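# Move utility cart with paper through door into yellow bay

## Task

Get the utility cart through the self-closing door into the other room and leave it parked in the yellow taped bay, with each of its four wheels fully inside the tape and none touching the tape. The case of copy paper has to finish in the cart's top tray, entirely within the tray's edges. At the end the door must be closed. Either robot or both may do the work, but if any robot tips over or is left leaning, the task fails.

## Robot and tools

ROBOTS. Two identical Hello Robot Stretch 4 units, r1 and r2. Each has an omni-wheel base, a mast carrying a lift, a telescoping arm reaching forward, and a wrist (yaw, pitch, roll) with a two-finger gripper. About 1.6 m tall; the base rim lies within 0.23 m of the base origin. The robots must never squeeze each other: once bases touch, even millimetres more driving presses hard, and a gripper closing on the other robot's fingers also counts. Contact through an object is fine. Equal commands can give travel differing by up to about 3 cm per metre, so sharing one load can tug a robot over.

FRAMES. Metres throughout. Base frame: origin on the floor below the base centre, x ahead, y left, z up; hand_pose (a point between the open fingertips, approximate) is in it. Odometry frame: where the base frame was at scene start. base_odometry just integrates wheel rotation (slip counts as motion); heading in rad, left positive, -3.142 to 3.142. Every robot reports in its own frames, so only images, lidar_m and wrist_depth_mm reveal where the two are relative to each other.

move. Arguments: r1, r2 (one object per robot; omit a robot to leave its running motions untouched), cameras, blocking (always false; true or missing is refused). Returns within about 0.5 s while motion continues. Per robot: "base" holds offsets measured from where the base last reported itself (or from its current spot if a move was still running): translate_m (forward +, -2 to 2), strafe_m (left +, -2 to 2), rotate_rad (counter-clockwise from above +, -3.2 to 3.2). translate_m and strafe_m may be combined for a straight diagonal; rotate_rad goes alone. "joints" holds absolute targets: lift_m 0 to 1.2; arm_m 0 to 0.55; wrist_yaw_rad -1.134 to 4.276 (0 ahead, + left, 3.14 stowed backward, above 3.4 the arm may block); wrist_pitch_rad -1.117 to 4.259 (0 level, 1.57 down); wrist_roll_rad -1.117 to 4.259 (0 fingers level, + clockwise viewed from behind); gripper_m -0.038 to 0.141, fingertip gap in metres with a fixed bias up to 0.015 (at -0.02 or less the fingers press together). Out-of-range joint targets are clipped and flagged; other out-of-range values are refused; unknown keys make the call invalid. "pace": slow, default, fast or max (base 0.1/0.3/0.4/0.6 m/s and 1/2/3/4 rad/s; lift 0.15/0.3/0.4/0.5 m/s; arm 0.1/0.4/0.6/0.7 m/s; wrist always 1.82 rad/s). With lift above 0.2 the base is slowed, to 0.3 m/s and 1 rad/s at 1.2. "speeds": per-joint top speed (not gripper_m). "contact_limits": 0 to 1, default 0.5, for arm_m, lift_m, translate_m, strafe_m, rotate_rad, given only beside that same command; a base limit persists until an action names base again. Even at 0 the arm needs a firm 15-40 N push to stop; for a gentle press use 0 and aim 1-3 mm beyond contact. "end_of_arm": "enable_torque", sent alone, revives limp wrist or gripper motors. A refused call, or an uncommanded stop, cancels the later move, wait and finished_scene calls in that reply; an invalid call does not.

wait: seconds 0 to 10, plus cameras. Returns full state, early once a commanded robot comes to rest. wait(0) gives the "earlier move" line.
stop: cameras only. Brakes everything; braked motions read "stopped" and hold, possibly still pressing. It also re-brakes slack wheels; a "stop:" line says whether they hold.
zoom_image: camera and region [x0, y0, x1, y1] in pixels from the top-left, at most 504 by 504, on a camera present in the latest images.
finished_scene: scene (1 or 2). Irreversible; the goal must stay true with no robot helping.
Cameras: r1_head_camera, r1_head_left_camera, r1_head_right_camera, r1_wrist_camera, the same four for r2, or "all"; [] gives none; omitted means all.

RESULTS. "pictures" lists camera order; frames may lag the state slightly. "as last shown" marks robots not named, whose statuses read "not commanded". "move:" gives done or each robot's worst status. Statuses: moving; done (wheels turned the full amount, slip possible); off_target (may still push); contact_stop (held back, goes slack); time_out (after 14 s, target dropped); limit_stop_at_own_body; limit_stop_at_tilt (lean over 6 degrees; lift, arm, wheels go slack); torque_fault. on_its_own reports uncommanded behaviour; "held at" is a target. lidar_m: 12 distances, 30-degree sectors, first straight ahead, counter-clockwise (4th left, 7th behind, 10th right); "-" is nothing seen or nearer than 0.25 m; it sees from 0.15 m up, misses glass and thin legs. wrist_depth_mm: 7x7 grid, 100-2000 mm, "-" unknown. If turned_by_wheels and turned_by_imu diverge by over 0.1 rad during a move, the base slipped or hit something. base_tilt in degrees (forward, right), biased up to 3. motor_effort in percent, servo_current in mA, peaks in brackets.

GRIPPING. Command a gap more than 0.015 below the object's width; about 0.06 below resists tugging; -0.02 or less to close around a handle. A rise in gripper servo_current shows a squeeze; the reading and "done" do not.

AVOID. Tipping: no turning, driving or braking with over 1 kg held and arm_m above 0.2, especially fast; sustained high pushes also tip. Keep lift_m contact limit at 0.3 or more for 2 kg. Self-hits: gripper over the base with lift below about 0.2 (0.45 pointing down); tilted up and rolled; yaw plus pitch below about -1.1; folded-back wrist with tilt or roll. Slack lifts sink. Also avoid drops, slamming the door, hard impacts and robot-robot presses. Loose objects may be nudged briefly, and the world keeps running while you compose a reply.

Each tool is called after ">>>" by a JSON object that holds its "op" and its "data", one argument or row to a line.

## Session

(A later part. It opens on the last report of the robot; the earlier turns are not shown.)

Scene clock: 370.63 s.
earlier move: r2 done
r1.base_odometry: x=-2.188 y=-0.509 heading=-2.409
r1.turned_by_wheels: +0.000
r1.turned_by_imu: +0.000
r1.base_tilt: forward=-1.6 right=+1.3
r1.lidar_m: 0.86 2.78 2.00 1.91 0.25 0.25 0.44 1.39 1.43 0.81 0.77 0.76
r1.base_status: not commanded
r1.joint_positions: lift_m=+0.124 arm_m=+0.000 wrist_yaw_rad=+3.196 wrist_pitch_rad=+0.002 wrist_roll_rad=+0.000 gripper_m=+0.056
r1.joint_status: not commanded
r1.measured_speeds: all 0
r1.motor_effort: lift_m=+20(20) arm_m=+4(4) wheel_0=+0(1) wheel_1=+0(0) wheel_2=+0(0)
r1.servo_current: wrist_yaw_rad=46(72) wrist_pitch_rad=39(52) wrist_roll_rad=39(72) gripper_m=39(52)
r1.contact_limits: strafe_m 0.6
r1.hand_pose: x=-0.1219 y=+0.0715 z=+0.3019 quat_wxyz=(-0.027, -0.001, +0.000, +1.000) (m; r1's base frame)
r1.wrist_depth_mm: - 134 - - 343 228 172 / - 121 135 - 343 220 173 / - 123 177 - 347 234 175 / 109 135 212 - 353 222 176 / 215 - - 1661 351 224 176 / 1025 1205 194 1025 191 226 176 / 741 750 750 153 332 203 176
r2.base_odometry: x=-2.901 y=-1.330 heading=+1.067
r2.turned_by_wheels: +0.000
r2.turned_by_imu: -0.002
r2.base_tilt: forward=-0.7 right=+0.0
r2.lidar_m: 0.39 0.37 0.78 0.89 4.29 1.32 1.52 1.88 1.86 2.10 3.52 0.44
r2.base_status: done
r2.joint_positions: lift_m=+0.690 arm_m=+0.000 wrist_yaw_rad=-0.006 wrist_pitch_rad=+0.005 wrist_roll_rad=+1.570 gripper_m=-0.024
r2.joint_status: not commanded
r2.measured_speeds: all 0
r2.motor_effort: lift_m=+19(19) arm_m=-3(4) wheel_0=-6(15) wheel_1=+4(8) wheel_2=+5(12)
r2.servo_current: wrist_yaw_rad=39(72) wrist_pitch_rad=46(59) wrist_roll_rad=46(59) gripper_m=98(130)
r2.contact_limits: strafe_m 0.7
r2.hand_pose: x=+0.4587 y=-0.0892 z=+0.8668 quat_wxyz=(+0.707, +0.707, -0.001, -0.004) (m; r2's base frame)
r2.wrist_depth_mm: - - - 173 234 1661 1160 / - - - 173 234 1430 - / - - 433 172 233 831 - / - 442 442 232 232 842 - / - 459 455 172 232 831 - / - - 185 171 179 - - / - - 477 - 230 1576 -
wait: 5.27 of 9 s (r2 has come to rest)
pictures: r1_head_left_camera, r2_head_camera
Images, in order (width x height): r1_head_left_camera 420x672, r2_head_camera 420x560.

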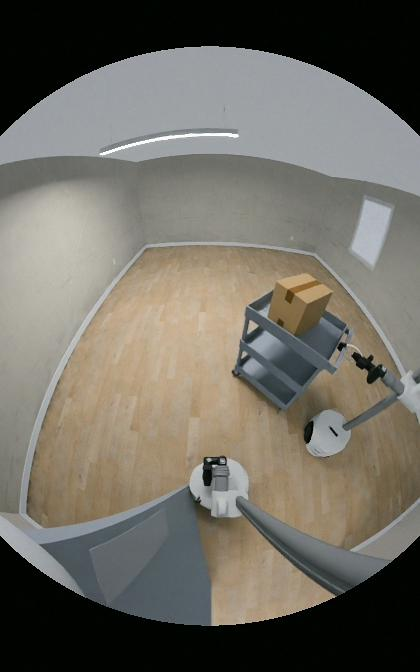

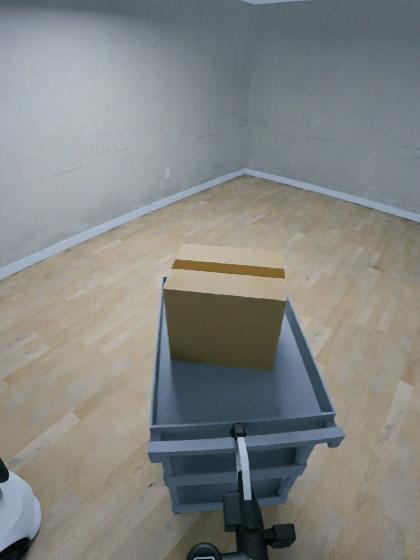

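>>> {"op": "move", "data": {
  "blocking": false,
  "r2": {"base":{"rotate_rad":-0.6},"pace":"slow","contact_limits":{"rotate_rad":0.6}},
  "cameras": []
}}

>>> {"op": "wait", "data": {
  "seconds": 4,
  "cameras": ["r2_head_camera"]
}}

>>> {"op": "move", "data": {
  "blocking": false,
  "r2": {"base":{"strafe_m":0.3,"translate_m":0.25},"pace":"slow","contact_limits":{"strafe_m":0.7}},
  "cameras": []
}}

>>> {"op": "wait", "data": {
  "seconds": 9,
  "cameras": ["r2_head_camera","r2_head_left_camera","r1_head_left_camera"]
}}

Scene clock: 383.33 s.
move: r2 moving
r1: as last shown
r1.lidar_m: 0.89 2.77 2.02 1.91 0.25 0.25 0.45 1.38 1.41 0.80 0.75 0.78
r1.servo_current: wrist_yaw_rad=59(65) wrist_pitch_rad=39(46) wrist_roll_rad=46(59) gripper_m=39(46)
r1.contact_limits: strafe_m 0.6
r1.wrist_depth_mm: - 135 - - 342 228 172 / - 121 135 - 345 221 173 / - 123 177 - 347 233 175 / 109 135 211 - 351 223 176 / 215 - - 1618 355 224 176 / 1008 1182 194 1042 191 225 176 / 741 768 768 153 332 203 177
r2.base_odometry: x=-2.901 y=-1.330 heading=+0.942
r2.turned_by_wheels: -0.124
r2.turned_by_imu: -0.120
r2.base_tilt: forward=-0.7 right=+0.1
r2.lidar_m: 0.36 0.36 0.77 0.78 1.58 1.31 1.42 1.90 1.85 1.99 2.92 0.45
r2.base_status: rotate_rad moving
r2.joint_positions: lift_m=+0.690 arm_m=+0.000 wrist_yaw_rad=+0.013 wrist_pitch_rad=+0.005 wrist_roll_rad=+1.570 gripper_m=-0.024
r2.joint_status: not commanded
r2.measured_speeds: translate_m=+0.000 strafe_m=+0.001 rotate_rad=-0.494 lift_m=+0.000 arm_m=+0.000 wrist_yaw_rad=+0.039 wrist_pitch_rad=+0.000 wrist_roll_rad=+0.000
r2.motor_effort: lift_m=+19(19) arm_m=-4(4) wheel_0=+16(16) wheel_1=+9(9) wheel_2=+17(17)
r2.servo_current: wrist_yaw_rad=85(85) wrist_pitch_rad=39(46) wrist_roll_rad=52(59) gripper_m=98(104)
r2.contact_limits: rotate_rad 0.6
r2.hand_pose: x=+0.4604 y=-0.0837 z=+0.8668 quat_wxyz=(+0.707, +0.707, +0.006, +0.003) (m; r2's base frame)
r2.wrist_depth_mm: - - - 187 251 1618 1118 / - - - 184 247 1661 508 / - - - 181 242 809 - / - 439 442 179 237 842 - / - 452 449 176 236 831 - / - 459 452 172 180 - - / - - 466 - 229 - -
pictures: none
No camera images: "cameras" was empty.

Scene clock: 384.67 s.
earlier move: r2 done
r1.base_odometry: x=-2.188 y=-0.509 heading=-2.409
r1.turned_by_wheels: +0.000
r1.turned_by_imu: +0.000
r1.base_tilt: forward=-1.6 right=+1.3
r1.lidar_m: 4.78 2.78 1.99 1.91 0.25 0.25 0.47 1.39 1.46 0.79 0.78 0.88
r1.base_status: not commanded
r1.joint_positions: lift_m=+0.124 arm_m=+0.000 wrist_yaw_rad=+3.196 wrist_pitch_rad=+0.002 wrist_roll_rad=+0.000 gripper_m=+0.056
r1.joint_status: not commanded
r1.measured_speeds: all 0
r1.motor_effort: lift_m=+20(20) arm_m=+4(4) wheel_0=+0(1) wheel_1=+0(0) wheel_2=+0(0)
r1.servo_current: wrist_yaw_rad=26(65) wrist_pitch_rad=39(52) wrist_roll_rad=26(65) gripper_m=39(46)
r1.contact_limits: strafe_m 0.6
r1.hand_pose: x=-0.1219 y=+0.0715 z=+0.3019 quat_wxyz=(-0.027, -0.001, +0.000, +1.000) (m; r1's base frame)
r1.wrist_depth_mm: - 135 - - 342 229 172 / - 121 135 - 343 220 173 / - 124 177 - 347 233 174 / 109 135 211 - 353 222 176 / 216 - - 1661 355 224 176 / 1008 1205 194 1060 191 224 176 / 750 759 759 153 332 203 176
r2.base_odometry: x=-2.901 y=-1.330 heading=+0.468
r2.turned_by_wheels: -0.475
r2.turned_by_imu: -0.461
r2.base_tilt: forward=-0.7 right=+0.1
r2.lidar_m: 0.25 0.29 2.93 0.77 0.85 1.63 1.33 1.42 1.88 1.86 2.02 0.53
r2.base_status: done
r2.joint_positions: lift_m=+0.690 arm_m=+0.000 wrist_yaw_rad=-0.007 wrist_pitch_rad=+0.005 wrist_roll_rad=+1.570 gripper_m=-0.024
r2.joint_status: not commanded
r2.measured_speeds: all 0
r2.motor_effort: lift_m=+19(19) arm_m=-4(4) wheel_0=+2(18) wheel_1=+4(9) wheel_2=+6(20)
r2.servo_current: wrist_yaw_rad=59(98) wrist_pitch_rad=46(52) wrist_roll_rad=59(59) gripper_m=91(104)
r2.contact_limits: rotate_rad 0.6
r2.hand_pose: x=+0.4587 y=-0.0893 z=+0.8668 quat_wxyz=(+0.707, +0.707, -0.001, -0.004) (m; r2's base frame)
r2.wrist_depth_mm: - - - - - 1618 1138 / - - - - - 1661 1160 / - - - 370 399 404 404 / - - - 232 325 1618 480 / - - - 191 260 1661 530 / - - 184 157 180 627 - / - 404 404 - 200 132 -
wait: 1.33 of 4 s (r2 has come to rest)
pictures: r2_head_camera
Images, in order (width x height): r2_head_camera 420x560.

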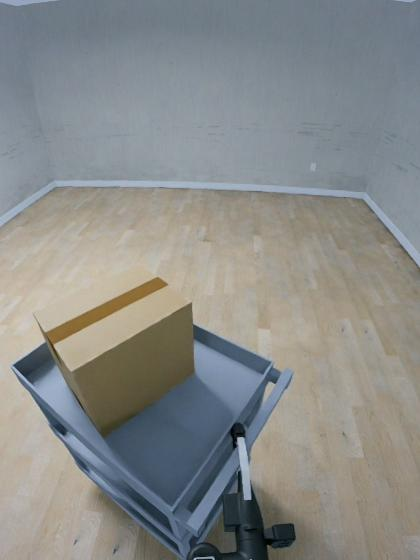

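Scene clock: 385.17 s.
move: r2 moving
r1: as last shown
r1.lidar_m: 4.77 2.77 1.97 1.92 0.25 0.25 0.47 1.39 1.41 0.80 0.75 0.88
r1.motor_effort: lift_m=+19(20) arm_m=+4(4) wheel_0=+0(1) wheel_1=+0(0) wheel_2=+0(0)
r1.servo_current: wrist_yaw_rad=52(65) wrist_pitch_rad=33(46) wrist_roll_rad=65(65) gripper_m=46(46)
r1.contact_limits: strafe_m 0.6
r1.wrist_depth_mm: - 134 - - 342 229 172 / - 121 135 - 343 220 173 / - 123 177 - 349 232 174 / 109 135 212 - 351 222 176 / 215 - - 1708 351 224 176 / 991 1205 193 1042 190 224 176 / 750 741 759 153 332 202 176
r2.base_odometry: x=-2.898 y=-1.318 heading=+0.466
r2.turned_by_wheels: -0.001
r2.turned_by_imu: -0.001
r2.base_tilt: forward=-0.7 right=+0.1
r2.lidar_m: 0.25 0.28 2.92 0.78 0.78 1.61 1.33 1.46 1.90 1.86 2.08 0.51
r2.base_status: translate_m moving; strafe_m moving
r2.joint_positions: lift_m=+0.690 arm_m=+0.000 wrist_yaw_rad=-0.006 wrist_pitch_rad=+0.005 wrist_roll_rad=+1.570 gripper_m=-0.024
r2.joint_status: not commanded
r2.measured_speeds: translate_m=+0.032 strafe_m=+0.037 rotate_rad=+0.000 lift_m=+0.000 arm_m=+0.000 wrist_yaw_rad=+0.000 wrist_pitch_rad=+0.000 wrist_roll_rad=+0.000
r2.motor_effort: lift_m=+19(19) arm_m=-4(4) wheel_0=-10(11) wheel_1=+9(9) wheel_2=-15(15)
r2.servo_current: wrist_yaw_rad=59(65) wrist_pitch_rad=46(46) wrist_roll_rad=52(52) gripper_m=85(98)
r2.contact_limits: strafe_m 0.7
r2.hand_pose: x=+0.4587 y=-0.0893 z=+0.8668 quat_wxyz=(+0.707, +0.707, -0.001, -0.004) (m; r2's base frame)
r2.wrist_depth_mm: - - - - - 1618 1138 / - - - - - 1661 1138 / - - - 370 410 404 407 / - - - 232 342 1661 477 / - - - 190 259 1708 525 / - - 185 152 181 621 - / - 404 404 - 199 187 -
pictures: none
No camera images: "cameras" was empty.

Scene clock: 389.83 s.
earlier move: r2 done
r1.base_odometry: x=-2.188 y=-0.509 heading=-2.409
r1.turned_by_wheels: +0.000
r1.turned_by_imu: +0.000
r1.base_tilt: forward=-1.6 right=+1.3
r1.lidar_m: 0.86 2.77 2.00 1.91 0.25 0.25 0.46 1.38 1.43 2.80 0.56 0.60
r1.base_status: not commanded
r1.joint_positions: lift_m=+0.124 arm_m=+0.000 wrist_yaw_rad=+3.196 wrist_pitch_rad=+0.002 wrist_roll_rad=+0.000 gripper_m=+0.056
r1.joint_status: not commanded
r1.measured_speeds: all 0
r1.motor_effort: lift_m=+19(20) arm_m=+4(4) wheel_0=+0(1) wheel_1=+0(0) wheel_2=+0(0)
r1.servo_current: wrist_yaw_rad=59(72) wrist_pitch_rad=39(52) wrist_roll_rad=39(65) gripper_m=46(52)
r1.contact_limits: strafe_m 0.6
r1.hand_pose: x=-0.1219 y=+0.0715 z=+0.3019 quat_wxyz=(-0.027, -0.001, +0.000, +1.000) (m; r1's base frame)
r1.wrist_depth_mm: - 135 - - 338 229 172 / - 121 135 - 342 221 173 / - 123 177 - 345 233 175 / 109 135 212 - 351 222 175 / 215 - - 1661 357 224 176 / 1008 1205 194 1060 191 224 177 / 759 750 750 153 330 202 177
r2.base_odometry: x=-2.813 y=-0.950 heading=+0.468
r2.turned_by_wheels: +0.001
r2.turned_by_imu: +0.002
r2.base_tilt: forward=-0.7 right=+0.0
r2.lidar_m: 0.25 0.29 0.71 2.55 0.58 0.71 1.55 1.69 2.23 2.18 2.43 0.56
r2.base_status: done
r2.joint_positions: lift_m=+0.690 arm_m=+0.000 wrist_yaw_rad=+0.009 wrist_pitch_rad=+0.005 wrist_roll_rad=+1.570 gripper_m=-0.024
r2.joint_status: not commanded
r2.measured_speeds: all 0
r2.motor_effort: lift_m=+19(19) arm_m=-4(4) wheel_0=-2(15) wheel_1=+10(11) wheel_2=-6(16)
r2.servo_current: wrist_yaw_rad=59(72) wrist_pitch_rad=46(52) wrist_roll_rad=46(59) gripper_m=85(98)
r2.contact_limits: strafe_m 0.7
r2.hand_pose: x=+0.4601 y=-0.0847 z=+0.8667 quat_wxyz=(+0.707, +0.707, +0.005, +0.002) (m; r2's base frame)
r2.wrist_depth_mm: - - - - - 1618 1138 / - - - - - 1661 1160 / - - - 377 - 1661 1160 / - - - 325 404 415 413 / - - - 200 297 1661 492 / - - - 159 179 1537 554 / - - 180 - 207 - -
wait: 4.67 of 9 s (r2 has come to rest)
pictures: r1_head_left_camera, r2_head_camera, r2_head_left_camera
Images, in order (width x height): r1_head_left_camera 420x672, r2_head_camera 420x560, r2_head_left_camera 420x672.

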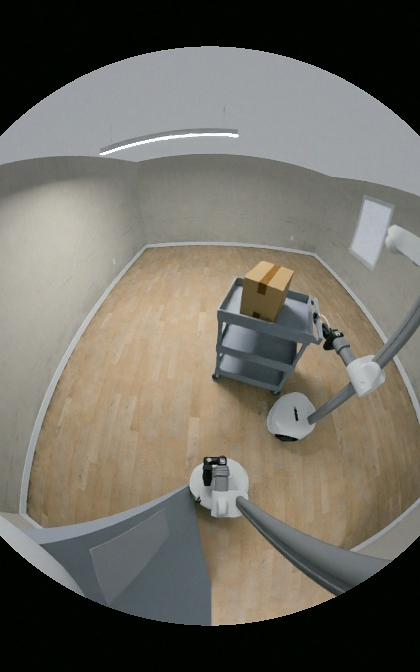

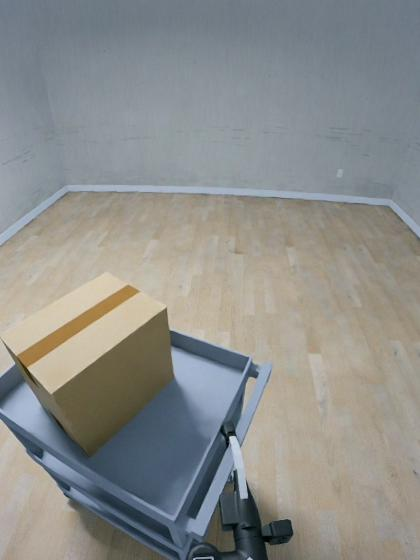

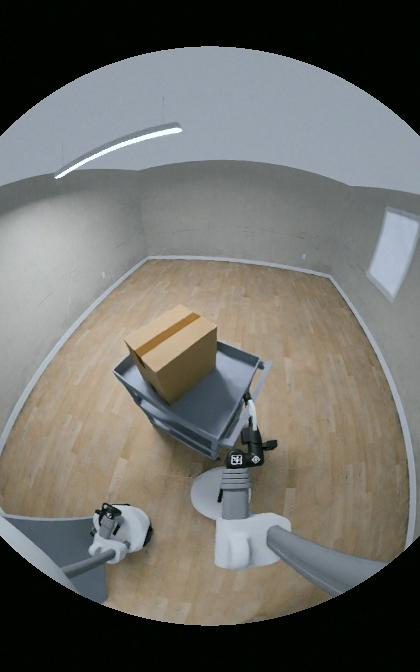

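>>> {"op": "move", "data": {
  "blocking": false,
  "r2": {"base":{"strafe_m":-0.12,"translate_m":-0.42},"pace":"slow","contact_limits":{"strafe_m":0.7}},
  "cameras": []
}}

>>> {"op": "wait", "data": {
  "seconds": 9,
  "cameras": ["r2_head_camera","r2_head_left_camera","r1_head_left_camera"]
}}

Scene clock: 395.97 s.
move: r2 moving
r1: as last shown
r1.lidar_m: 0.83 2.80 2.00 1.88 0.25 0.25 0.44 1.40 1.44 2.82 0.56 0.58
r1.motor_effort: lift_m=+19(20) arm_m=+4(4) wheel_0=-1(1) wheel_1=+0(0) wheel_2=+0(0)
r1.servo_current: wrist_yaw_rad=46(52) wrist_pitch_rad=46(46) wrist_roll_rad=52(59) gripper_m=33(52)
r1.contact_limits: strafe_m 0.6
r1.wrist_depth_mm: - 135 - - 340 229 172 / - 121 135 - 343 220 173 / - 123 178 - 349 233 175 / 109 135 212 - 349 223 175 / 215 - - 1661 353 224 176 / 1025 1229 194 1042 191 225 176 / 741 750 741 153 330 203 176
r2.base_odometry: x=-2.822 y=-0.958 heading=+0.468
r2.turned_by_wheels: +0.001
r2.turned_by_imu: +0.001
r2.base_tilt: forward=-0.7 right=+0.0
r2.lidar_m: 0.25 0.27 0.71 2.54 0.58 0.78 1.55 1.67 2.23 2.19 2.38 0.56
r2.base_status: translate_m moving; strafe_m moving
r2.joint_positions: lift_m=+0.690 arm_m=+0.000 wrist_yaw_rad=+0.011 wrist_pitch_rad=+0.005 wrist_roll_rad=+1.570 gripper_m=-0.024
r2.joint_status: not commanded
r2.measured_speeds: translate_m=-0.049 strafe_m=-0.014 rotate_rad=-0.001 lift_m=+0.000 arm_m=+0.000 wrist_yaw_rad=+0.000 wrist_pitch_rad=+0.000 wrist_roll_rad=+0.000
r2.motor_effort: lift_m=+19(19) arm_m=-4(4) wheel_0=+2(6) wheel_1=-5(10) wheel_2=+14(16)
r2.servo_current: wrist_yaw_rad=65(72) wrist_pitch_rad=39(46) wrist_roll_rad=59(59) gripper_m=85(91)
r2.contact_limits: strafe_m 0.7
r2.hand_pose: x=+0.4602 y=-0.0843 z=+0.8667 quat_wxyz=(+0.707, +0.707, +0.005, +0.002) (m; r2's base frame)
r2.wrist_depth_mm: - - - - - 1618 1160 / - - - - - 1661 1182 / - - - 382 - 1537 1138 / - - - 334 397 1499 413 / - - - 205 291 1661 492 / - - - 162 179 1576 559 / - - 399 - 205 136 -
pictures: none
No camera images: "cameras" was empty.

Scene clock: 401.07 s.
earlier move: r2 done
r1.base_odometry: x=-2.188 y=-0.509 heading=-2.409
r1.turned_by_wheels: +0.000
r1.turned_by_imu: +0.000
r1.base_tilt: forward=-1.6 right=+1.3
r1.lidar_m: 0.84 2.78 2.01 1.90 0.25 0.25 0.48 1.39 1.42 0.56 0.60 0.71
r1.base_status: not commanded
r1.joint_positions: lift_m=+0.124 arm_m=+0.000 wrist_yaw_rad=+3.196 wrist_pitch_rad=+0.002 wrist_roll_rad=+0.000 gripper_m=+0.056
r1.joint_status: not commanded
r1.measured_speeds: all 0
r1.motor_effort: lift_m=+19(20) arm_m=+4(4) wheel_0=+0(1) wheel_1=+0(0) wheel_2=+0(0)
r1.servo_current: wrist_yaw_rad=39(72) wrist_pitch_rad=46(52) wrist_roll_rad=46(72) gripper_m=39(52)
r1.contact_limits: strafe_m 0.6
r1.hand_pose: x=-0.1219 y=+0.0715 z=+0.3019 quat_wxyz=(-0.027, -0.001, +0.000, +1.000) (m; r1's base frame)
r1.wrist_depth_mm: - 135 - - 340 228 172 / - 121 135 - 343 220 173 / - 123 178 - 347 233 174 / 109 135 213 - 351 222 176 / 216 - - 1661 353 224 176 / 1025 1182 194 1042 191 224 176 / 741 759 741 153 332 202 176
r2.base_odometry: x=-3.133 y=-1.247 heading=+0.468
r2.turned_by_wheels: -0.001
r2.turned_by_imu: +0.002
r2.base_tilt: forward=-0.7 right=+0.1
r2.lidar_m: 0.26 0.31 0.73 0.59 0.79 1.39 1.15 1.24 1.92 2.03 2.20 0.48
r2.base_status: done
r2.joint_positions: lift_m=+0.690 arm_m=+0.000 wrist_yaw_rad=+0.010 wrist_pitch_rad=+0.005 wrist_roll_rad=+1.570 gripper_m=-0.024
r2.joint_status: not commanded
r2.measured_speeds: all 0
r2.motor_effort: lift_m=+19(19) arm_m=-4(4) wheel_0=-3(8) wheel_1=-4(10) wheel_2=+8(17)
r2.servo_current: wrist_yaw_rad=59(78) wrist_pitch_rad=39(52) wrist_roll_rad=46(59) gripper_m=91(98)
r2.contact_limits: strafe_m 0.7
r2.hand_pose: x=+0.4602 y=-0.0845 z=+0.8667 quat_wxyz=(+0.707, +0.707, +0.005, +0.002) (m; r2's base frame)
r2.wrist_depth_mm: - - - 319 - 1618 1160 / - - - 329 357 368 370 / - - - 230 320 1618 488 / - - - 206 277 1661 530 / - - - 190 249 750 - / - 445 186 167 180 - - / - 418 410 - 213 - -
wait: 5.10 of 9 s (r2 has come to rest)
pictures: r1_head_left_camera, r2_head_camera, r2_head_left_camera
Images, in order (width x height): r1_head_left_camera 420x672, r2_head_camera 420x560, r2_head_left_camera 420x672.

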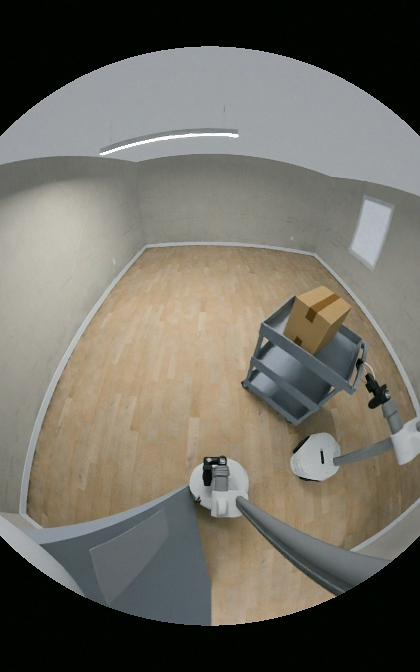

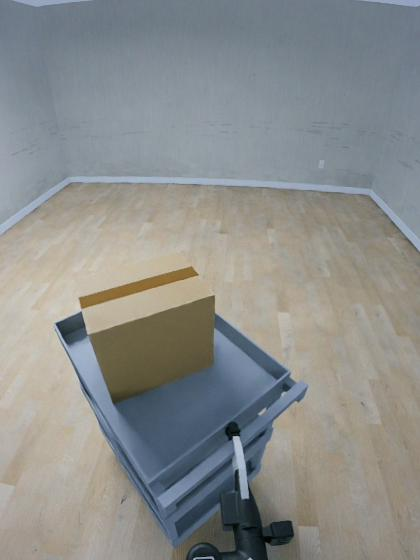

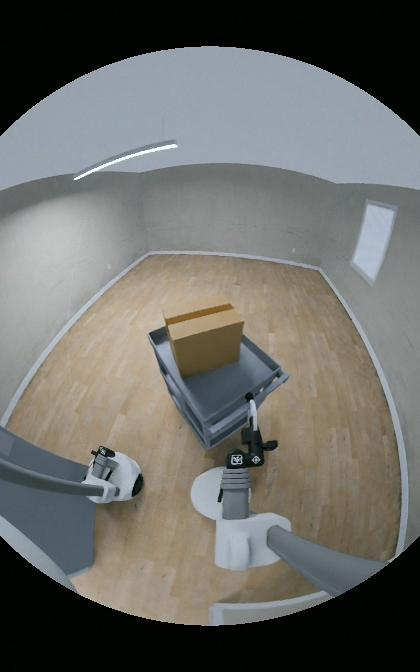

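>>> {"op": "move", "data": {
  "blocking": false,
  "r2": {"base":{"strafe_m":0.2,"translate_m":-0.2},"pace":"slow","contact_limits":{"strafe_m":0.7}},
  "cameras": []
}}

>>> {"op": "wait", "data": {
  "seconds": 9,
  "cameras": ["r2_head_camera","r2_head_left_camera"]
}}

Scene clock: 409.33 s.
move: r2 moving
r1: as last shown
r1.lidar_m: 0.86 2.77 1.98 1.92 0.26 0.25 0.47 1.36 1.42 0.56 0.57 0.69
r1.motor_effort: lift_m=+20(20) arm_m=+4(4) wheel_0=+0(0) wheel_1=+0(0) wheel_2=+0(0)
r1.servo_current: wrist_yaw_rad=26(72) wrist_pitch_rad=39(52) wrist_roll_rad=46(65) gripper_m=46(46)
r1.contact_limits: strafe_m 0.6
r1.wrist_depth_mm: - 135 - - 342 228 172 / - 121 135 - 343 220 173 / - 123 177 - 349 231 175 / 109 135 212 - 351 222 175 / 215 - - 1618 353 224 176 / 991 1229 194 1060 191 224 176 / 741 759 750 154 330 202 176
r2.base_odometry: x=-3.145 y=-1.243 heading=+0.468
r2.turned_by_wheels: +0.000
r2.turned_by_imu: +0.000
r2.base_tilt: forward=-0.6 right=+0.0
r2.lidar_m: 0.27 0.32 0.74 0.60 1.02 1.37 1.14 1.25 1.89 2.04 2.21 0.47
r2.base_status: translate_m moving; strafe_m moving
r2.joint_positions: lift_m=+0.690 arm_m=+0.000 wrist_yaw_rad=+0.003 wrist_pitch_rad=+0.005 wrist_roll_rad=+1.570 gripper_m=-0.024
r2.joint_status: not commanded
r2.measured_speeds: translate_m=-0.035 strafe_m=+0.035 rotate_rad=-0.001 lift_m=+0.000 arm_m=+0.000 wrist_yaw_rad=-0.009 wrist_pitch_rad=+0.000 wrist_roll_rad=+0.000
r2.motor_effort: lift_m=+19(19) arm_m=-4(4) wheel_0=-8(10) wheel_1=+3(5) wheel_2=+10(12)
r2.servo_current: wrist_yaw_rad=46(72) wrist_pitch_rad=46(46) wrist_roll_rad=39(59) gripper_m=78(91)
r2.contact_limits: strafe_m 0.7
r2.hand_pose: x=+0.4596 y=-0.0865 z=+0.8667 quat_wxyz=(+0.707, +0.707, +0.003, -0.001) (m; r2's base frame)
r2.wrist_depth_mm: - - - 320 - 1576 1160 / - - - 330 359 370 373 / - - - 232 322 1661 484 / - - - 206 276 1661 530 / - - - 189 250 741 - / - 442 185 167 179 - - / - 413 407 - 211 - -
pictures: none
No camera images: "cameras" was empty.

Scene clock: 412.90 s.
earlier move: r2 done
r1.base_odometry: x=-2.188 y=-0.509 heading=-2.409
r1.turned_by_wheels: +0.000
r1.turned_by_imu: +0.000
r1.base_tilt: forward=-1.6 right=+1.3
r1.lidar_m: 0.87 2.80 2.00 1.91 0.25 0.25 0.46 1.40 0.44 0.41 0.51 0.56
r1.base_status: not commanded
r1.joint_positions: lift_m=+0.124 arm_m=+0.000 wrist_yaw_rad=+3.196 wrist_pitch_rad=+0.002 wrist_roll_rad=+0.000 gripper_m=+0.056
r1.joint_status: not commanded
r1.measured_speeds: all 0
r1.motor_effort: lift_m=+20(20) arm_m=+4(4) wheel_0=+0(1) wheel_1=+0(1) wheel_2=+0(0)
r1.servo_current: wrist_yaw_rad=52(72) wrist_pitch_rad=46(52) wrist_roll_rad=52(72) gripper_m=39(52)
r1.contact_limits: strafe_m 0.6
r1.hand_pose: x=-0.1219 y=+0.0715 z=+0.3019 quat_wxyz=(-0.027, -0.001, +0.000, +1.000) (m; r1's base frame)
r1.wrist_depth_mm: - 135 - - 343 228 172 / - 121 135 - 345 220 173 / - 123 178 - 349 232 175 / 109 135 212 - 349 223 175 / 216 - - 1661 353 223 176 / 1008 1205 193 1060 191 224 176 / 750 759 741 153 329 202 176
r2.base_odometry: x=-3.401 y=-1.158 heading=+0.468
r2.turned_by_wheels: +0.000
r2.turned_by_imu: -0.001
r2.base_tilt: forward=-0.7 right=+0.1
r2.lidar_m: 0.36 0.36 0.43 0.43 0.82 1.09 0.98 1.01 1.53 2.18 2.40 0.46
r2.base_status: done
r2.joint_positions: lift_m=+0.690 arm_m=+0.000 wrist_yaw_rad=-0.006 wrist_pitch_rad=+0.005 wrist_roll_rad=+1.570 gripper_m=-0.024
r2.joint_status: not commanded
r2.measured_speeds: all 0
r2.motor_effort: lift_m=+19(19) arm_m=-4(4) wheel_0=-7(17) wheel_1=+4(7) wheel_2=+5(12)
r2.servo_current: wrist_yaw_rad=52(72) wrist_pitch_rad=39(59) wrist_roll_rad=52(59) gripper_m=85(98)
r2.contact_limits: strafe_m 0.7
r2.hand_pose: x=+0.4588 y=-0.0891 z=+0.8667 quat_wxyz=(+0.707, +0.707, +0.000, -0.004) (m; r2's base frame)
r2.wrist_depth_mm: - - - 203 268 1499 1138 / - - - 195 259 1661 521 / - - - 189 250 820 - / - - 449 183 243 809 - / - 445 449 178 237 831 - / - 445 186 172 180 - - / - 445 445 - 225 - -
wait: 3.57 of 9 s (r2 has come to rest)
pictures: r2_head_camera, r2_head_left_camera
Images, in order (width x height): r2_head_camera 420x560, r2_head_left_camera 420x672.

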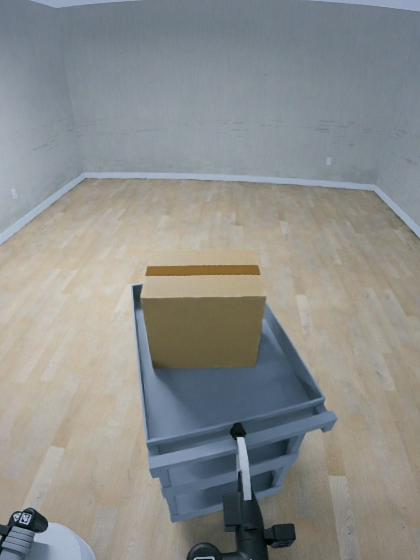

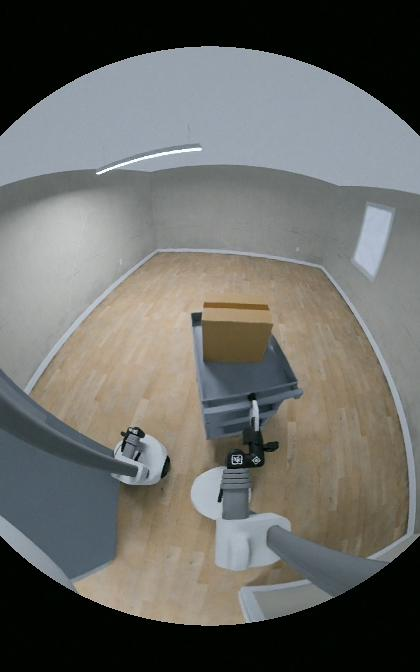

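>>> {"op": "move", "data": {
  "blocking": false,
  "r2": {"base":{"strafe_m":0.1,"translate_m":-0.25},"pace":"slow","contact_limits":{"strafe_m":0.7}},
  "cameras": []
}}

>>> {"op": "wait", "data": {
  "seconds": 9,
  "cameras": ["r2_head_camera","r2_head_left_camera","r2_head_right_camera"]
}}

Scene clock: 421.67 s.
move: r2 moving
r1: as last shown
r1.base_tilt: forward=-1.6 right=+1.2
r1.lidar_m: 4.75 2.76 2.01 1.90 0.25 0.25 0.47 1.37 0.43 0.40 0.49 0.53
r1.motor_effort: lift_m=+20(20) arm_m=+4(4) wheel_0=+0(1) wheel_1=+0(0) wheel_2=+0(0)
r1.servo_current: wrist_yaw_rad=46(59) wrist_pitch_rad=39(46) wrist_roll_rad=46(72) gripper_m=39(46)
r1.contact_limits: strafe_m 0.6
r1.wrist_depth_mm: - 135 - - 342 229 172 / - 121 135 - 343 220 173 / - 123 177 - 347 232 174 / 109 135 212 - 349 221 176 / 216 - - 1661 353 224 176 / 1008 1205 193 1042 191 226 176 / 750 750 750 153 330 204 176
r2.base_odometry: x=-3.415 y=-1.159 heading=+0.468
r2.turned_by_wheels: +0.000
r2.turned_by_imu: +0.000
r2.base_tilt: forward=-0.7 right=+0.0
r2.lidar_m: 0.35 0.36 0.42 0.46 0.81 1.08 0.97 0.94 1.49 2.17 2.41 0.43
r2.base_status: translate_m moving; strafe_m moving
r2.joint_positions: lift_m=+0.690 arm_m=+0.000 wrist_yaw_rad=-0.003 wrist_pitch_rad=+0.005 wrist_roll_rad=+1.570 gripper_m=-0.024
r2.joint_status: not commanded
r2.measured_speeds: translate_m=-0.049 strafe_m=+0.019 rotate_rad=+0.000 lift_m=+0.000 arm_m=+0.000 wrist_yaw_rad=+0.003 wrist_pitch_rad=+0.000 wrist_roll_rad=+0.000
r2.motor_effort: lift_m=+19(19) arm_m=-4(4) wheel_0=-6(12) wheel_1=-6(6) wheel_2=+12(12)
r2.servo_current: wrist_yaw_rad=39(59) wrist_pitch_rad=39(46) wrist_roll_rad=46(52) gripper_m=85(91)
r2.contact_limits: strafe_m 0.7
r2.hand_pose: x=+0.4591 y=-0.0883 z=+0.8667 quat_wxyz=(+0.707, +0.707, +0.001, -0.003) (m; r2's base frame)
r2.wrist_depth_mm: - - - 197 263 1661 1138 / - - - 191 254 1661 521 / - - - 186 248 798 - / - 445 449 181 242 854 - / - 445 449 178 237 820 - / - 452 185 172 180 - - / - 452 459 - 226 - -
pictures: none
No camera images: "cameras" was empty.

Scene clock: 425.07 s.
earlier move: r2 done
r1.base_odometry: x=-2.188 y=-0.509 heading=-2.409
r1.turned_by_wheels: +0.000
r1.turned_by_imu: +0.000
r1.base_tilt: forward=-1.6 right=+1.3
r1.lidar_m: 4.78 2.77 1.99 1.90 0.25 0.25 0.46 0.51 0.47 0.33 0.34 0.54
r1.base_status: not commanded
r1.joint_positions: lift_m=+0.124 arm_m=+0.000 wrist_yaw_rad=+3.196 wrist_pitch_rad=+0.002 wrist_roll_rad=+0.000 gripper_m=+0.056
r1.joint_status: not commanded
r1.measured_speeds: all 0
r1.motor_effort: lift_m=+19(20) arm_m=+4(4) wheel_0=+0(1) wheel_1=+0(0) wheel_2=+0(0)
r1.servo_current: wrist_yaw_rad=39(72) wrist_pitch_rad=46(52) wrist_roll_rad=46(72) gripper_m=39(52)
r1.contact_limits: strafe_m 0.6
r1.hand_pose: x=-0.1219 y=+0.0715 z=+0.3019 quat_wxyz=(-0.027, -0.001, +0.000, +1.000) (m; r1's base frame)
r1.wrist_depth_mm: - 135 - - 342 228 172 / - 121 135 - 343 220 173 / - 123 177 - 347 234 175 / 109 135 211 - 353 223 175 / 216 - - 1661 351 224 176 / 1025 1229 194 1042 190 225 176 / 750 750 759 154 330 203 176
r2.base_odometry: x=-3.669 y=-1.182 heading=+0.468
r2.turned_by_wheels: +0.000
r2.turned_by_imu: +0.002
r2.base_tilt: forward=-0.6 right=+0.1
r2.lidar_m: 0.41 0.46 0.44 0.68 0.72 3.61 3.61 0.77 1.09 2.24 2.47 0.40
r2.base_status: done
r2.joint_positions: lift_m=+0.690 arm_m=+0.000 wrist_yaw_rad=+0.005 wrist_pitch_rad=+0.005 wrist_roll_rad=+1.570 gripper_m=-0.024
r2.joint_status: not commanded
r2.measured_speeds: all 0
r2.motor_effort: lift_m=+19(19) arm_m=-4(4) wheel_0=-3(12) wheel_1=-4(8) wheel_2=+9(16)
r2.servo_current: wrist_yaw_rad=46(65) wrist_pitch_rad=39(52) wrist_roll_rad=46(59) gripper_m=85(98)
r2.contact_limits: strafe_m 0.7
r2.hand_pose: x=+0.4598 y=-0.0858 z=+0.8667 quat_wxyz=(+0.707, +0.707, +0.004, +0.000) (m; r2's base frame)
r2.wrist_depth_mm: - - - 138 193 - - / - 389 394 143 202 - - / - 421 415 150 210 - - / - 462 449 156 218 - - / - - 484 163 228 - - / - - 185 169 179 1618 - / - - - - - 1708 466
wait: 3.40 of 9 s (r2 has come to rest)
pictures: r2_head_camera, r2_head_left_camera, r2_head_right_camera
Images, in order (width x height): r2_head_camera 420x560, r2_head_left_camera 420x672, r2_head_right_camera 420x672.

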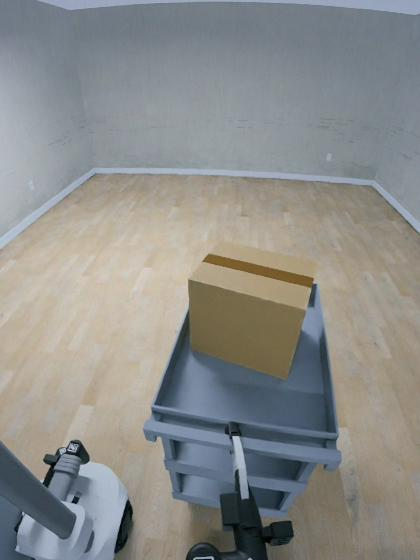

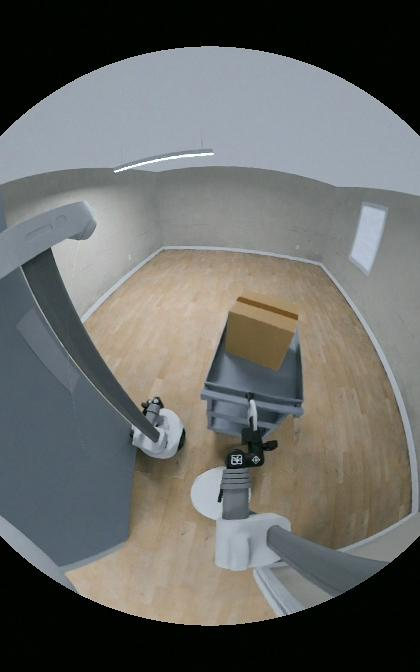

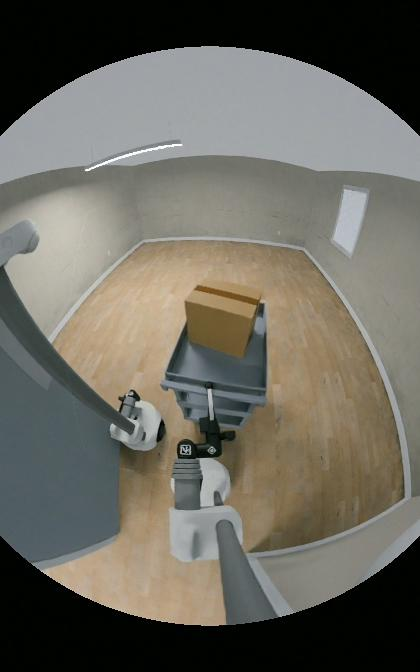

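>>> {"op": "move", "data": {
  "blocking": false,
  "r2": {"base":{"translate_m":-0.4},"pace":"slow","contact_limits":{"translate_m":0.7}},
  "cameras": []
}}

>>> {"op": "wait", "data": {
  "seconds": 9,
  "cameras": ["r2_head_camera","r2_head_left_camera","r2_head_right_camera"]
}}

Scene clock: 437.57 s.
move: r2 moving
r1: as last shown
r1.lidar_m: 4.76 2.77 2.01 1.92 0.25 0.25 0.48 0.51 0.45 0.34 0.36 0.56
r1.motor_effort: lift_m=+20(20) arm_m=+4(4) wheel_0=+0(1) wheel_1=+0(0) wheel_2=+0(0)
r1.servo_current: wrist_yaw_rad=65(65) wrist_pitch_rad=39(46) wrist_roll_rad=52(59) gripper_m=39(46)
r1.contact_limits: strafe_m 0.6
r1.wrist_depth_mm: - 135 - - 340 228 172 / - 121 135 - 343 220 173 / - 123 178 - 347 233 174 / 109 135 212 - 351 223 176 / 216 - - 1708 353 224 176 / 1025 1205 194 1042 191 224 176 / 750 759 768 153 332 203 177
r2.base_odometry: x=-3.680 y=-1.187 heading=+0.469
r2.turned_by_wheels: +0.000
r2.turned_by_imu: +0.001
r2.base_tilt: forward=-0.7 right=+0.0
r2.lidar_m: 0.42 0.47 0.45 0.67 0.69 3.62 3.63 0.72 1.08 2.25 2.47 0.41
r2.base_status: translate_m moving
r2.joint_positions: lift_m=+0.690 arm_m=+0.000 wrist_yaw_rad=+0.005 wrist_pitch_rad=+0.005 wrist_roll_rad=+1.570 gripper_m=-0.024
r2.joint_status: not commanded
r2.measured_speeds: translate_m=-0.048 strafe_m=+0.000 rotate_rad=+0.001 lift_m=+0.000 arm_m=+0.000 wrist_yaw_rad=+0.000 wrist_pitch_rad=+0.000 wrist_roll_rad=+0.000
r2.motor_effort: lift_m=+19(19) arm_m=-4(4) wheel_0=-3(8) wheel_1=-8(8) wheel_2=+16(17)
r2.servo_current: wrist_yaw_rad=46(65) wrist_pitch_rad=39(46) wrist_roll_rad=39(59) gripper_m=91(91)
r2.contact_limits: translate_m 0.7
r2.hand_pose: x=+0.4598 y=-0.0858 z=+0.8667 quat_wxyz=(+0.707, +0.707, +0.004, +0.000) (m; r2's base frame)
r2.wrist_depth_mm: - - - 136 192 - - / - 392 394 142 200 - - / - 418 415 148 208 - - / - 462 452 156 218 - - / - - 492 162 228 - - / - - 186 169 179 1537 508 / - - - - - 1708 462
pictures: none
No camera images: "cameras" was empty.

Scene clock: 442.33 s.
earlier move: r2 done
r1.base_odometry: x=-2.188 y=-0.509 heading=-2.409
r1.turned_by_wheels: +0.000
r1.turned_by_imu: +0.000
r1.base_tilt: forward=-1.6 right=+1.3
r1.lidar_m: 4.77 2.78 2.01 1.92 0.25 0.25 0.47 0.76 0.48 0.49 0.63 3.91
r1.base_status: not commanded
r1.joint_positions: lift_m=+0.124 arm_m=+0.000 wrist_yaw_rad=+3.196 wrist_pitch_rad=+0.002 wrist_roll_rad=+0.000 gripper_m=+0.056
r1.joint_status: not commanded
r1.measured_speeds: all 0
r1.motor_effort: lift_m=+20(20) arm_m=+4(4) wheel_0=+0(1) wheel_1=+0(0) wheel_2=+0(0)
r1.servo_current: wrist_yaw_rad=52(78) wrist_pitch_rad=39(52) wrist_roll_rad=39(78) gripper_m=39(52)
r1.contact_limits: strafe_m 0.6
r1.hand_pose: x=-0.1219 y=+0.0715 z=+0.3019 quat_wxyz=(-0.027, -0.001, +0.000, +1.000) (m; r1's base frame)
r1.wrist_depth_mm: - 134 - - 340 229 172 / - 121 135 - 345 220 173 / - 123 178 - 349 233 174 / 109 135 213 - 351 223 176 / 227 - - 1661 355 223 176 / 778 1098 193 1060 191 224 177 / 750 759 750 153 332 203 177
r2.base_odometry: x=-4.026 y=-1.362 heading=+0.468
r2.turned_by_wheels: -0.001
r2.turned_by_imu: +0.001
r2.base_tilt: forward=-0.6 right=+0.1
r2.lidar_m: 0.44 0.75 0.72 0.65 0.72 3.24 3.20 0.38 0.44 2.18 2.41 0.34
r2.base_status: done
r2.joint_positions: lift_m=+0.690 arm_m=+0.000 wrist_yaw_rad=+0.005 wrist_pitch_rad=+0.005 wrist_roll_rad=+1.570 gripper_m=-0.024
r2.joint_status: not commanded
r2.measured_speeds: all 0
r2.motor_effort: lift_m=+19(19) arm_m=-4(4) wheel_0=-3(9) wheel_1=-5(9) wheel_2=+7(17)
r2.servo_current: wrist_yaw_rad=59(65) wrist_pitch_rad=46(52) wrist_roll_rad=52(59) gripper_m=78(91)
r2.contact_limits: translate_m 0.7
r2.hand_pose: x=+0.4598 y=-0.0858 z=+0.8667 quat_wxyz=(+0.707, +0.707, +0.004, +0.000) (m; r2's base frame)
r2.wrist_depth_mm: - 338 334 - 147 - - / - 373 377 - 161 - - / - 445 436 107 177 - - / - - 504 121 196 - - / - - - 140 221 1576 496 / - - 186 160 179 1430 462 / - - - - 345 347 353
wait: 4.77 of 9 s (r2 has come to rest)
pictures: r2_head_camera, r2_head_left_camera, r2_head_right_camera
Images, in order (width x height): r2_head_camera 420x560, r2_head_left_camera 420x672, r2_head_right_camera 420x672.

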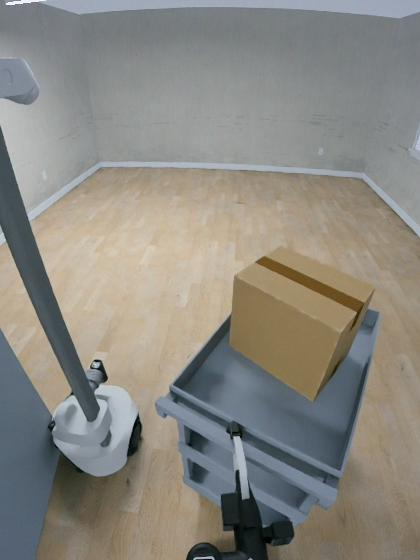

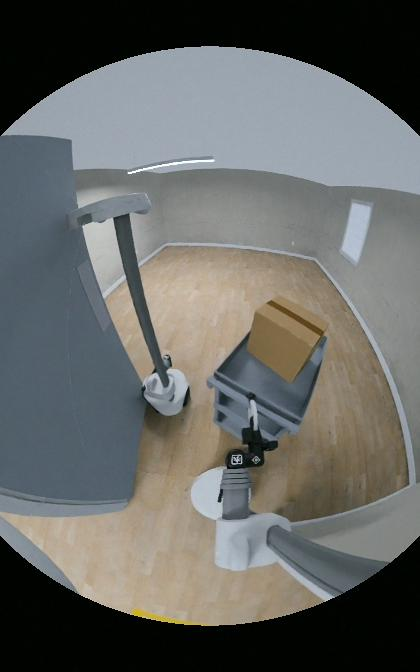

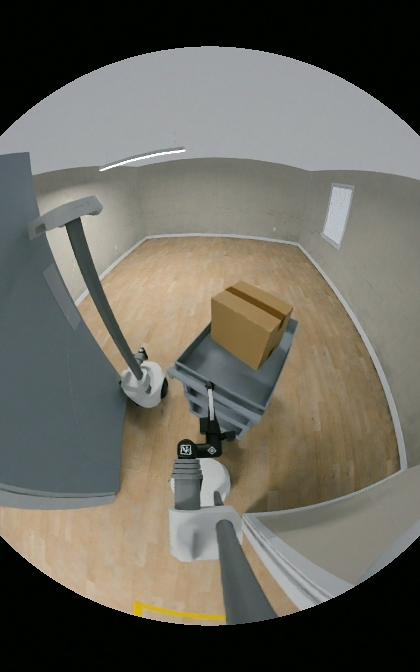

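>>> {"op": "move", "data": {
  "blocking": false,
  "r2": {"base":{"translate_m":-0.35,"strafe_m":0.12},"pace":"slow","contact_limits":{"translate_m":0.6}},
  "cameras": []
}}

>>> {"op": "wait", "data": {
  "seconds": 9,
  "cameras": ["r2_head_camera","r2_head_left_camera","r2_head_right_camera"]
}}

Scene clock: 454.43 s.
move: r2 moving
r1: as last shown
r1.lidar_m: 4.76 2.78 2.01 1.91 0.25 0.25 0.46 0.77 0.48 0.49 0.66 3.89
r1.motor_effort: lift_m=+20(20) arm_m=+4(4) wheel_0=+0(0) wheel_1=+0(0) wheel_2=+0(0)
r1.servo_current: wrist_yaw_rad=39(65) wrist_pitch_rad=39(52) wrist_roll_rad=52(65) gripper_m=46(46)
r1.contact_limits: strafe_m 0.6
r1.wrist_depth_mm: - 135 - - 342 228 172 / - 121 135 - 343 220 173 / - 123 177 - 345 232 175 / 109 135 212 - 353 222 175 / 227 - - 1661 353 222 176 / 788 1118 194 1042 191 226 176 / 750 750 750 153 330 202 176
r2.base_odometry: x=-4.039 y=-1.364 heading=+0.468
r2.turned_by_wheels: -0.001
r2.turned_by_imu: +0.000
r2.base_tilt: forward=-0.7 right=+0.1
r2.lidar_m: 0.44 0.77 0.70 0.65 0.74 3.20 3.20 0.41 0.40 2.16 2.43 0.34
r2.base_status: translate_m moving; strafe_m moving
r2.joint_positions: lift_m=+0.690 arm_m=+0.000 wrist_yaw_rad=+0.003 wrist_pitch_rad=+0.005 wrist_roll_rad=+1.570 gripper_m=-0.024
r2.joint_status: not commanded
r2.measured_speeds: translate_m=-0.048 strafe_m=+0.017 rotate_rad=+0.000 lift_m=+0.000 arm_m=+0.000 wrist_yaw_rad=-0.008 wrist_pitch_rad=+0.000 wrist_roll_rad=+0.000
r2.motor_effort: lift_m=+19(19) arm_m=-4(4) wheel_0=-11(12) wheel_1=-7(9) wheel_2=+11(12)
r2.servo_current: wrist_yaw_rad=52(59) wrist_pitch_rad=39(46) wrist_roll_rad=52(59) gripper_m=91(91)
r2.contact_limits: translate_m 0.6
r2.hand_pose: x=+0.4596 y=-0.0865 z=+0.8667 quat_wxyz=(+0.707, +0.707, +0.003, -0.001) (m; r2's base frame)
r2.wrist_depth_mm: - 338 334 - 149 - - / - 373 377 103 163 - - / - 439 433 110 179 - - / - - 508 126 198 - - / - - - 142 221 1618 500 / - - 185 161 179 1499 466 / - - - - 345 353 353
pictures: none
No camera images: "cameras" was empty.

Scene clock: 458.87 s.
earlier move: r2 done
r1.base_odometry: x=-2.188 y=-0.509 heading=-2.409
r1.turned_by_wheels: +0.000
r1.turned_by_imu: +0.000
r1.base_tilt: forward=-1.6 right=+1.3
r1.lidar_m: 4.76 2.77 2.00 1.90 0.25 0.26 0.47 0.68 0.68 0.85 2.93 3.89
r1.base_status: not commanded
r1.joint_positions: lift_m=+0.124 arm_m=+0.000 wrist_yaw_rad=+3.196 wrist_pitch_rad=+0.002 wrist_roll_rad=+0.000 gripper_m=+0.056
r1.joint_status: not commanded
r1.measured_speeds: all 0
r1.motor_effort: lift_m=+20(20) arm_m=+4(4) wheel_0=+0(1) wheel_1=+0(0) wheel_2=+0(0)
r1.servo_current: wrist_yaw_rad=46(72) wrist_pitch_rad=39(52) wrist_roll_rad=33(65) gripper_m=39(52)
r1.contact_limits: strafe_m 0.6
r1.hand_pose: x=-0.1219 y=+0.0715 z=+0.3019 quat_wxyz=(-0.027, -0.001, +0.000, +1.000) (m; r1's base frame)
r1.wrist_depth_mm: - 135 - - 340 229 172 / - 121 135 - 342 220 173 / - 123 177 - 349 234 174 / 109 136 212 - 351 222 176 / 215 1118 - 1661 357 224 177 / 991 1098 193 1060 190 224 176 / 759 759 750 153 332 202 176
r2.base_odometry: x=-4.392 y=-1.413 heading=+0.467
r2.turned_by_wheels: -0.001
r2.turned_by_imu: -0.004
r2.base_tilt: forward=-0.6 right=+0.1
r2.lidar_m: 0.47 0.81 0.58 0.61 2.72 2.89 2.85 2.84 2.34 0.34 0.32 0.32
r2.base_status: done
r2.joint_positions: lift_m=+0.690 arm_m=+0.000 wrist_yaw_rad=-0.010 wrist_pitch_rad=+0.005 wrist_roll_rad=+1.570 gripper_m=-0.024
r2.joint_status: not commanded
r2.measured_speeds: all 0
r2.motor_effort: lift_m=+19(19) arm_m=-4(4) wheel_0=-11(18) wheel_1=-6(9) wheel_2=+0(13)
r2.servo_current: wrist_yaw_rad=72(78) wrist_pitch_rad=46(52) wrist_roll_rad=52(65) gripper_m=91(98)
r2.contact_limits: translate_m 0.6
r2.hand_pose: x=+0.4584 y=-0.0904 z=+0.8667 quat_wxyz=(+0.707, +0.707, -0.002, -0.005) (m; r2's base frame)
r2.wrist_depth_mm: - 345 - - - - - / - 415 - - - - - / - - - - - - - / - - - - - - 469 / - - - - - 1576 445 / - - 185 111 175 377 379 / - - - - - 878 866
wait: 4.43 of 9 s (r2 has come to rest)
pictures: r2_head_camera, r2_head_left_camera, r2_head_right_camera
Images, in order (width x height): r2_head_camera 420x560, r2_head_left_camera 420x672, r2_head_right_camera 420x672.

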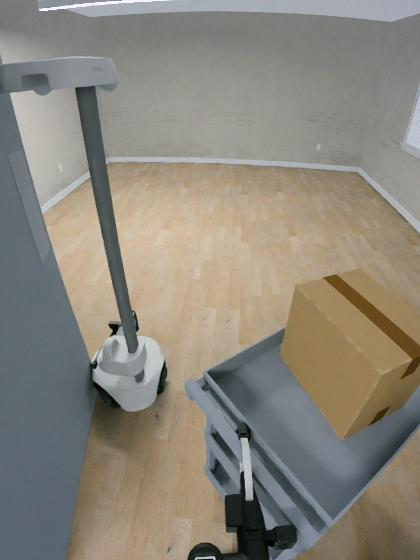

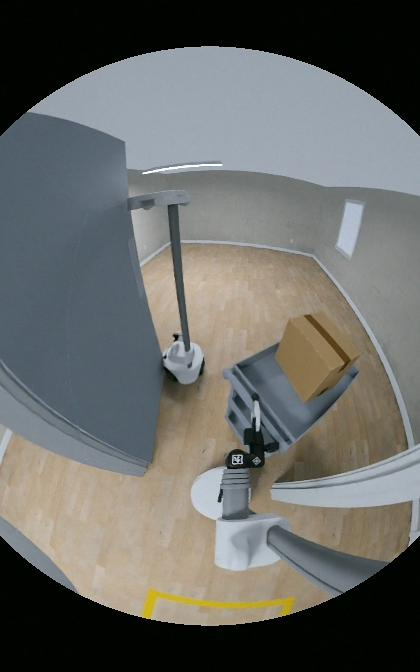

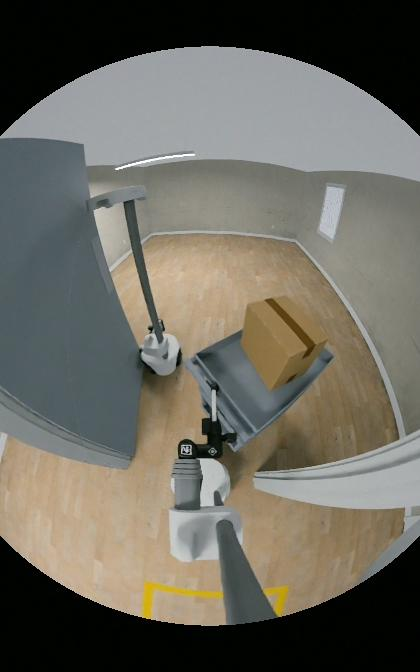

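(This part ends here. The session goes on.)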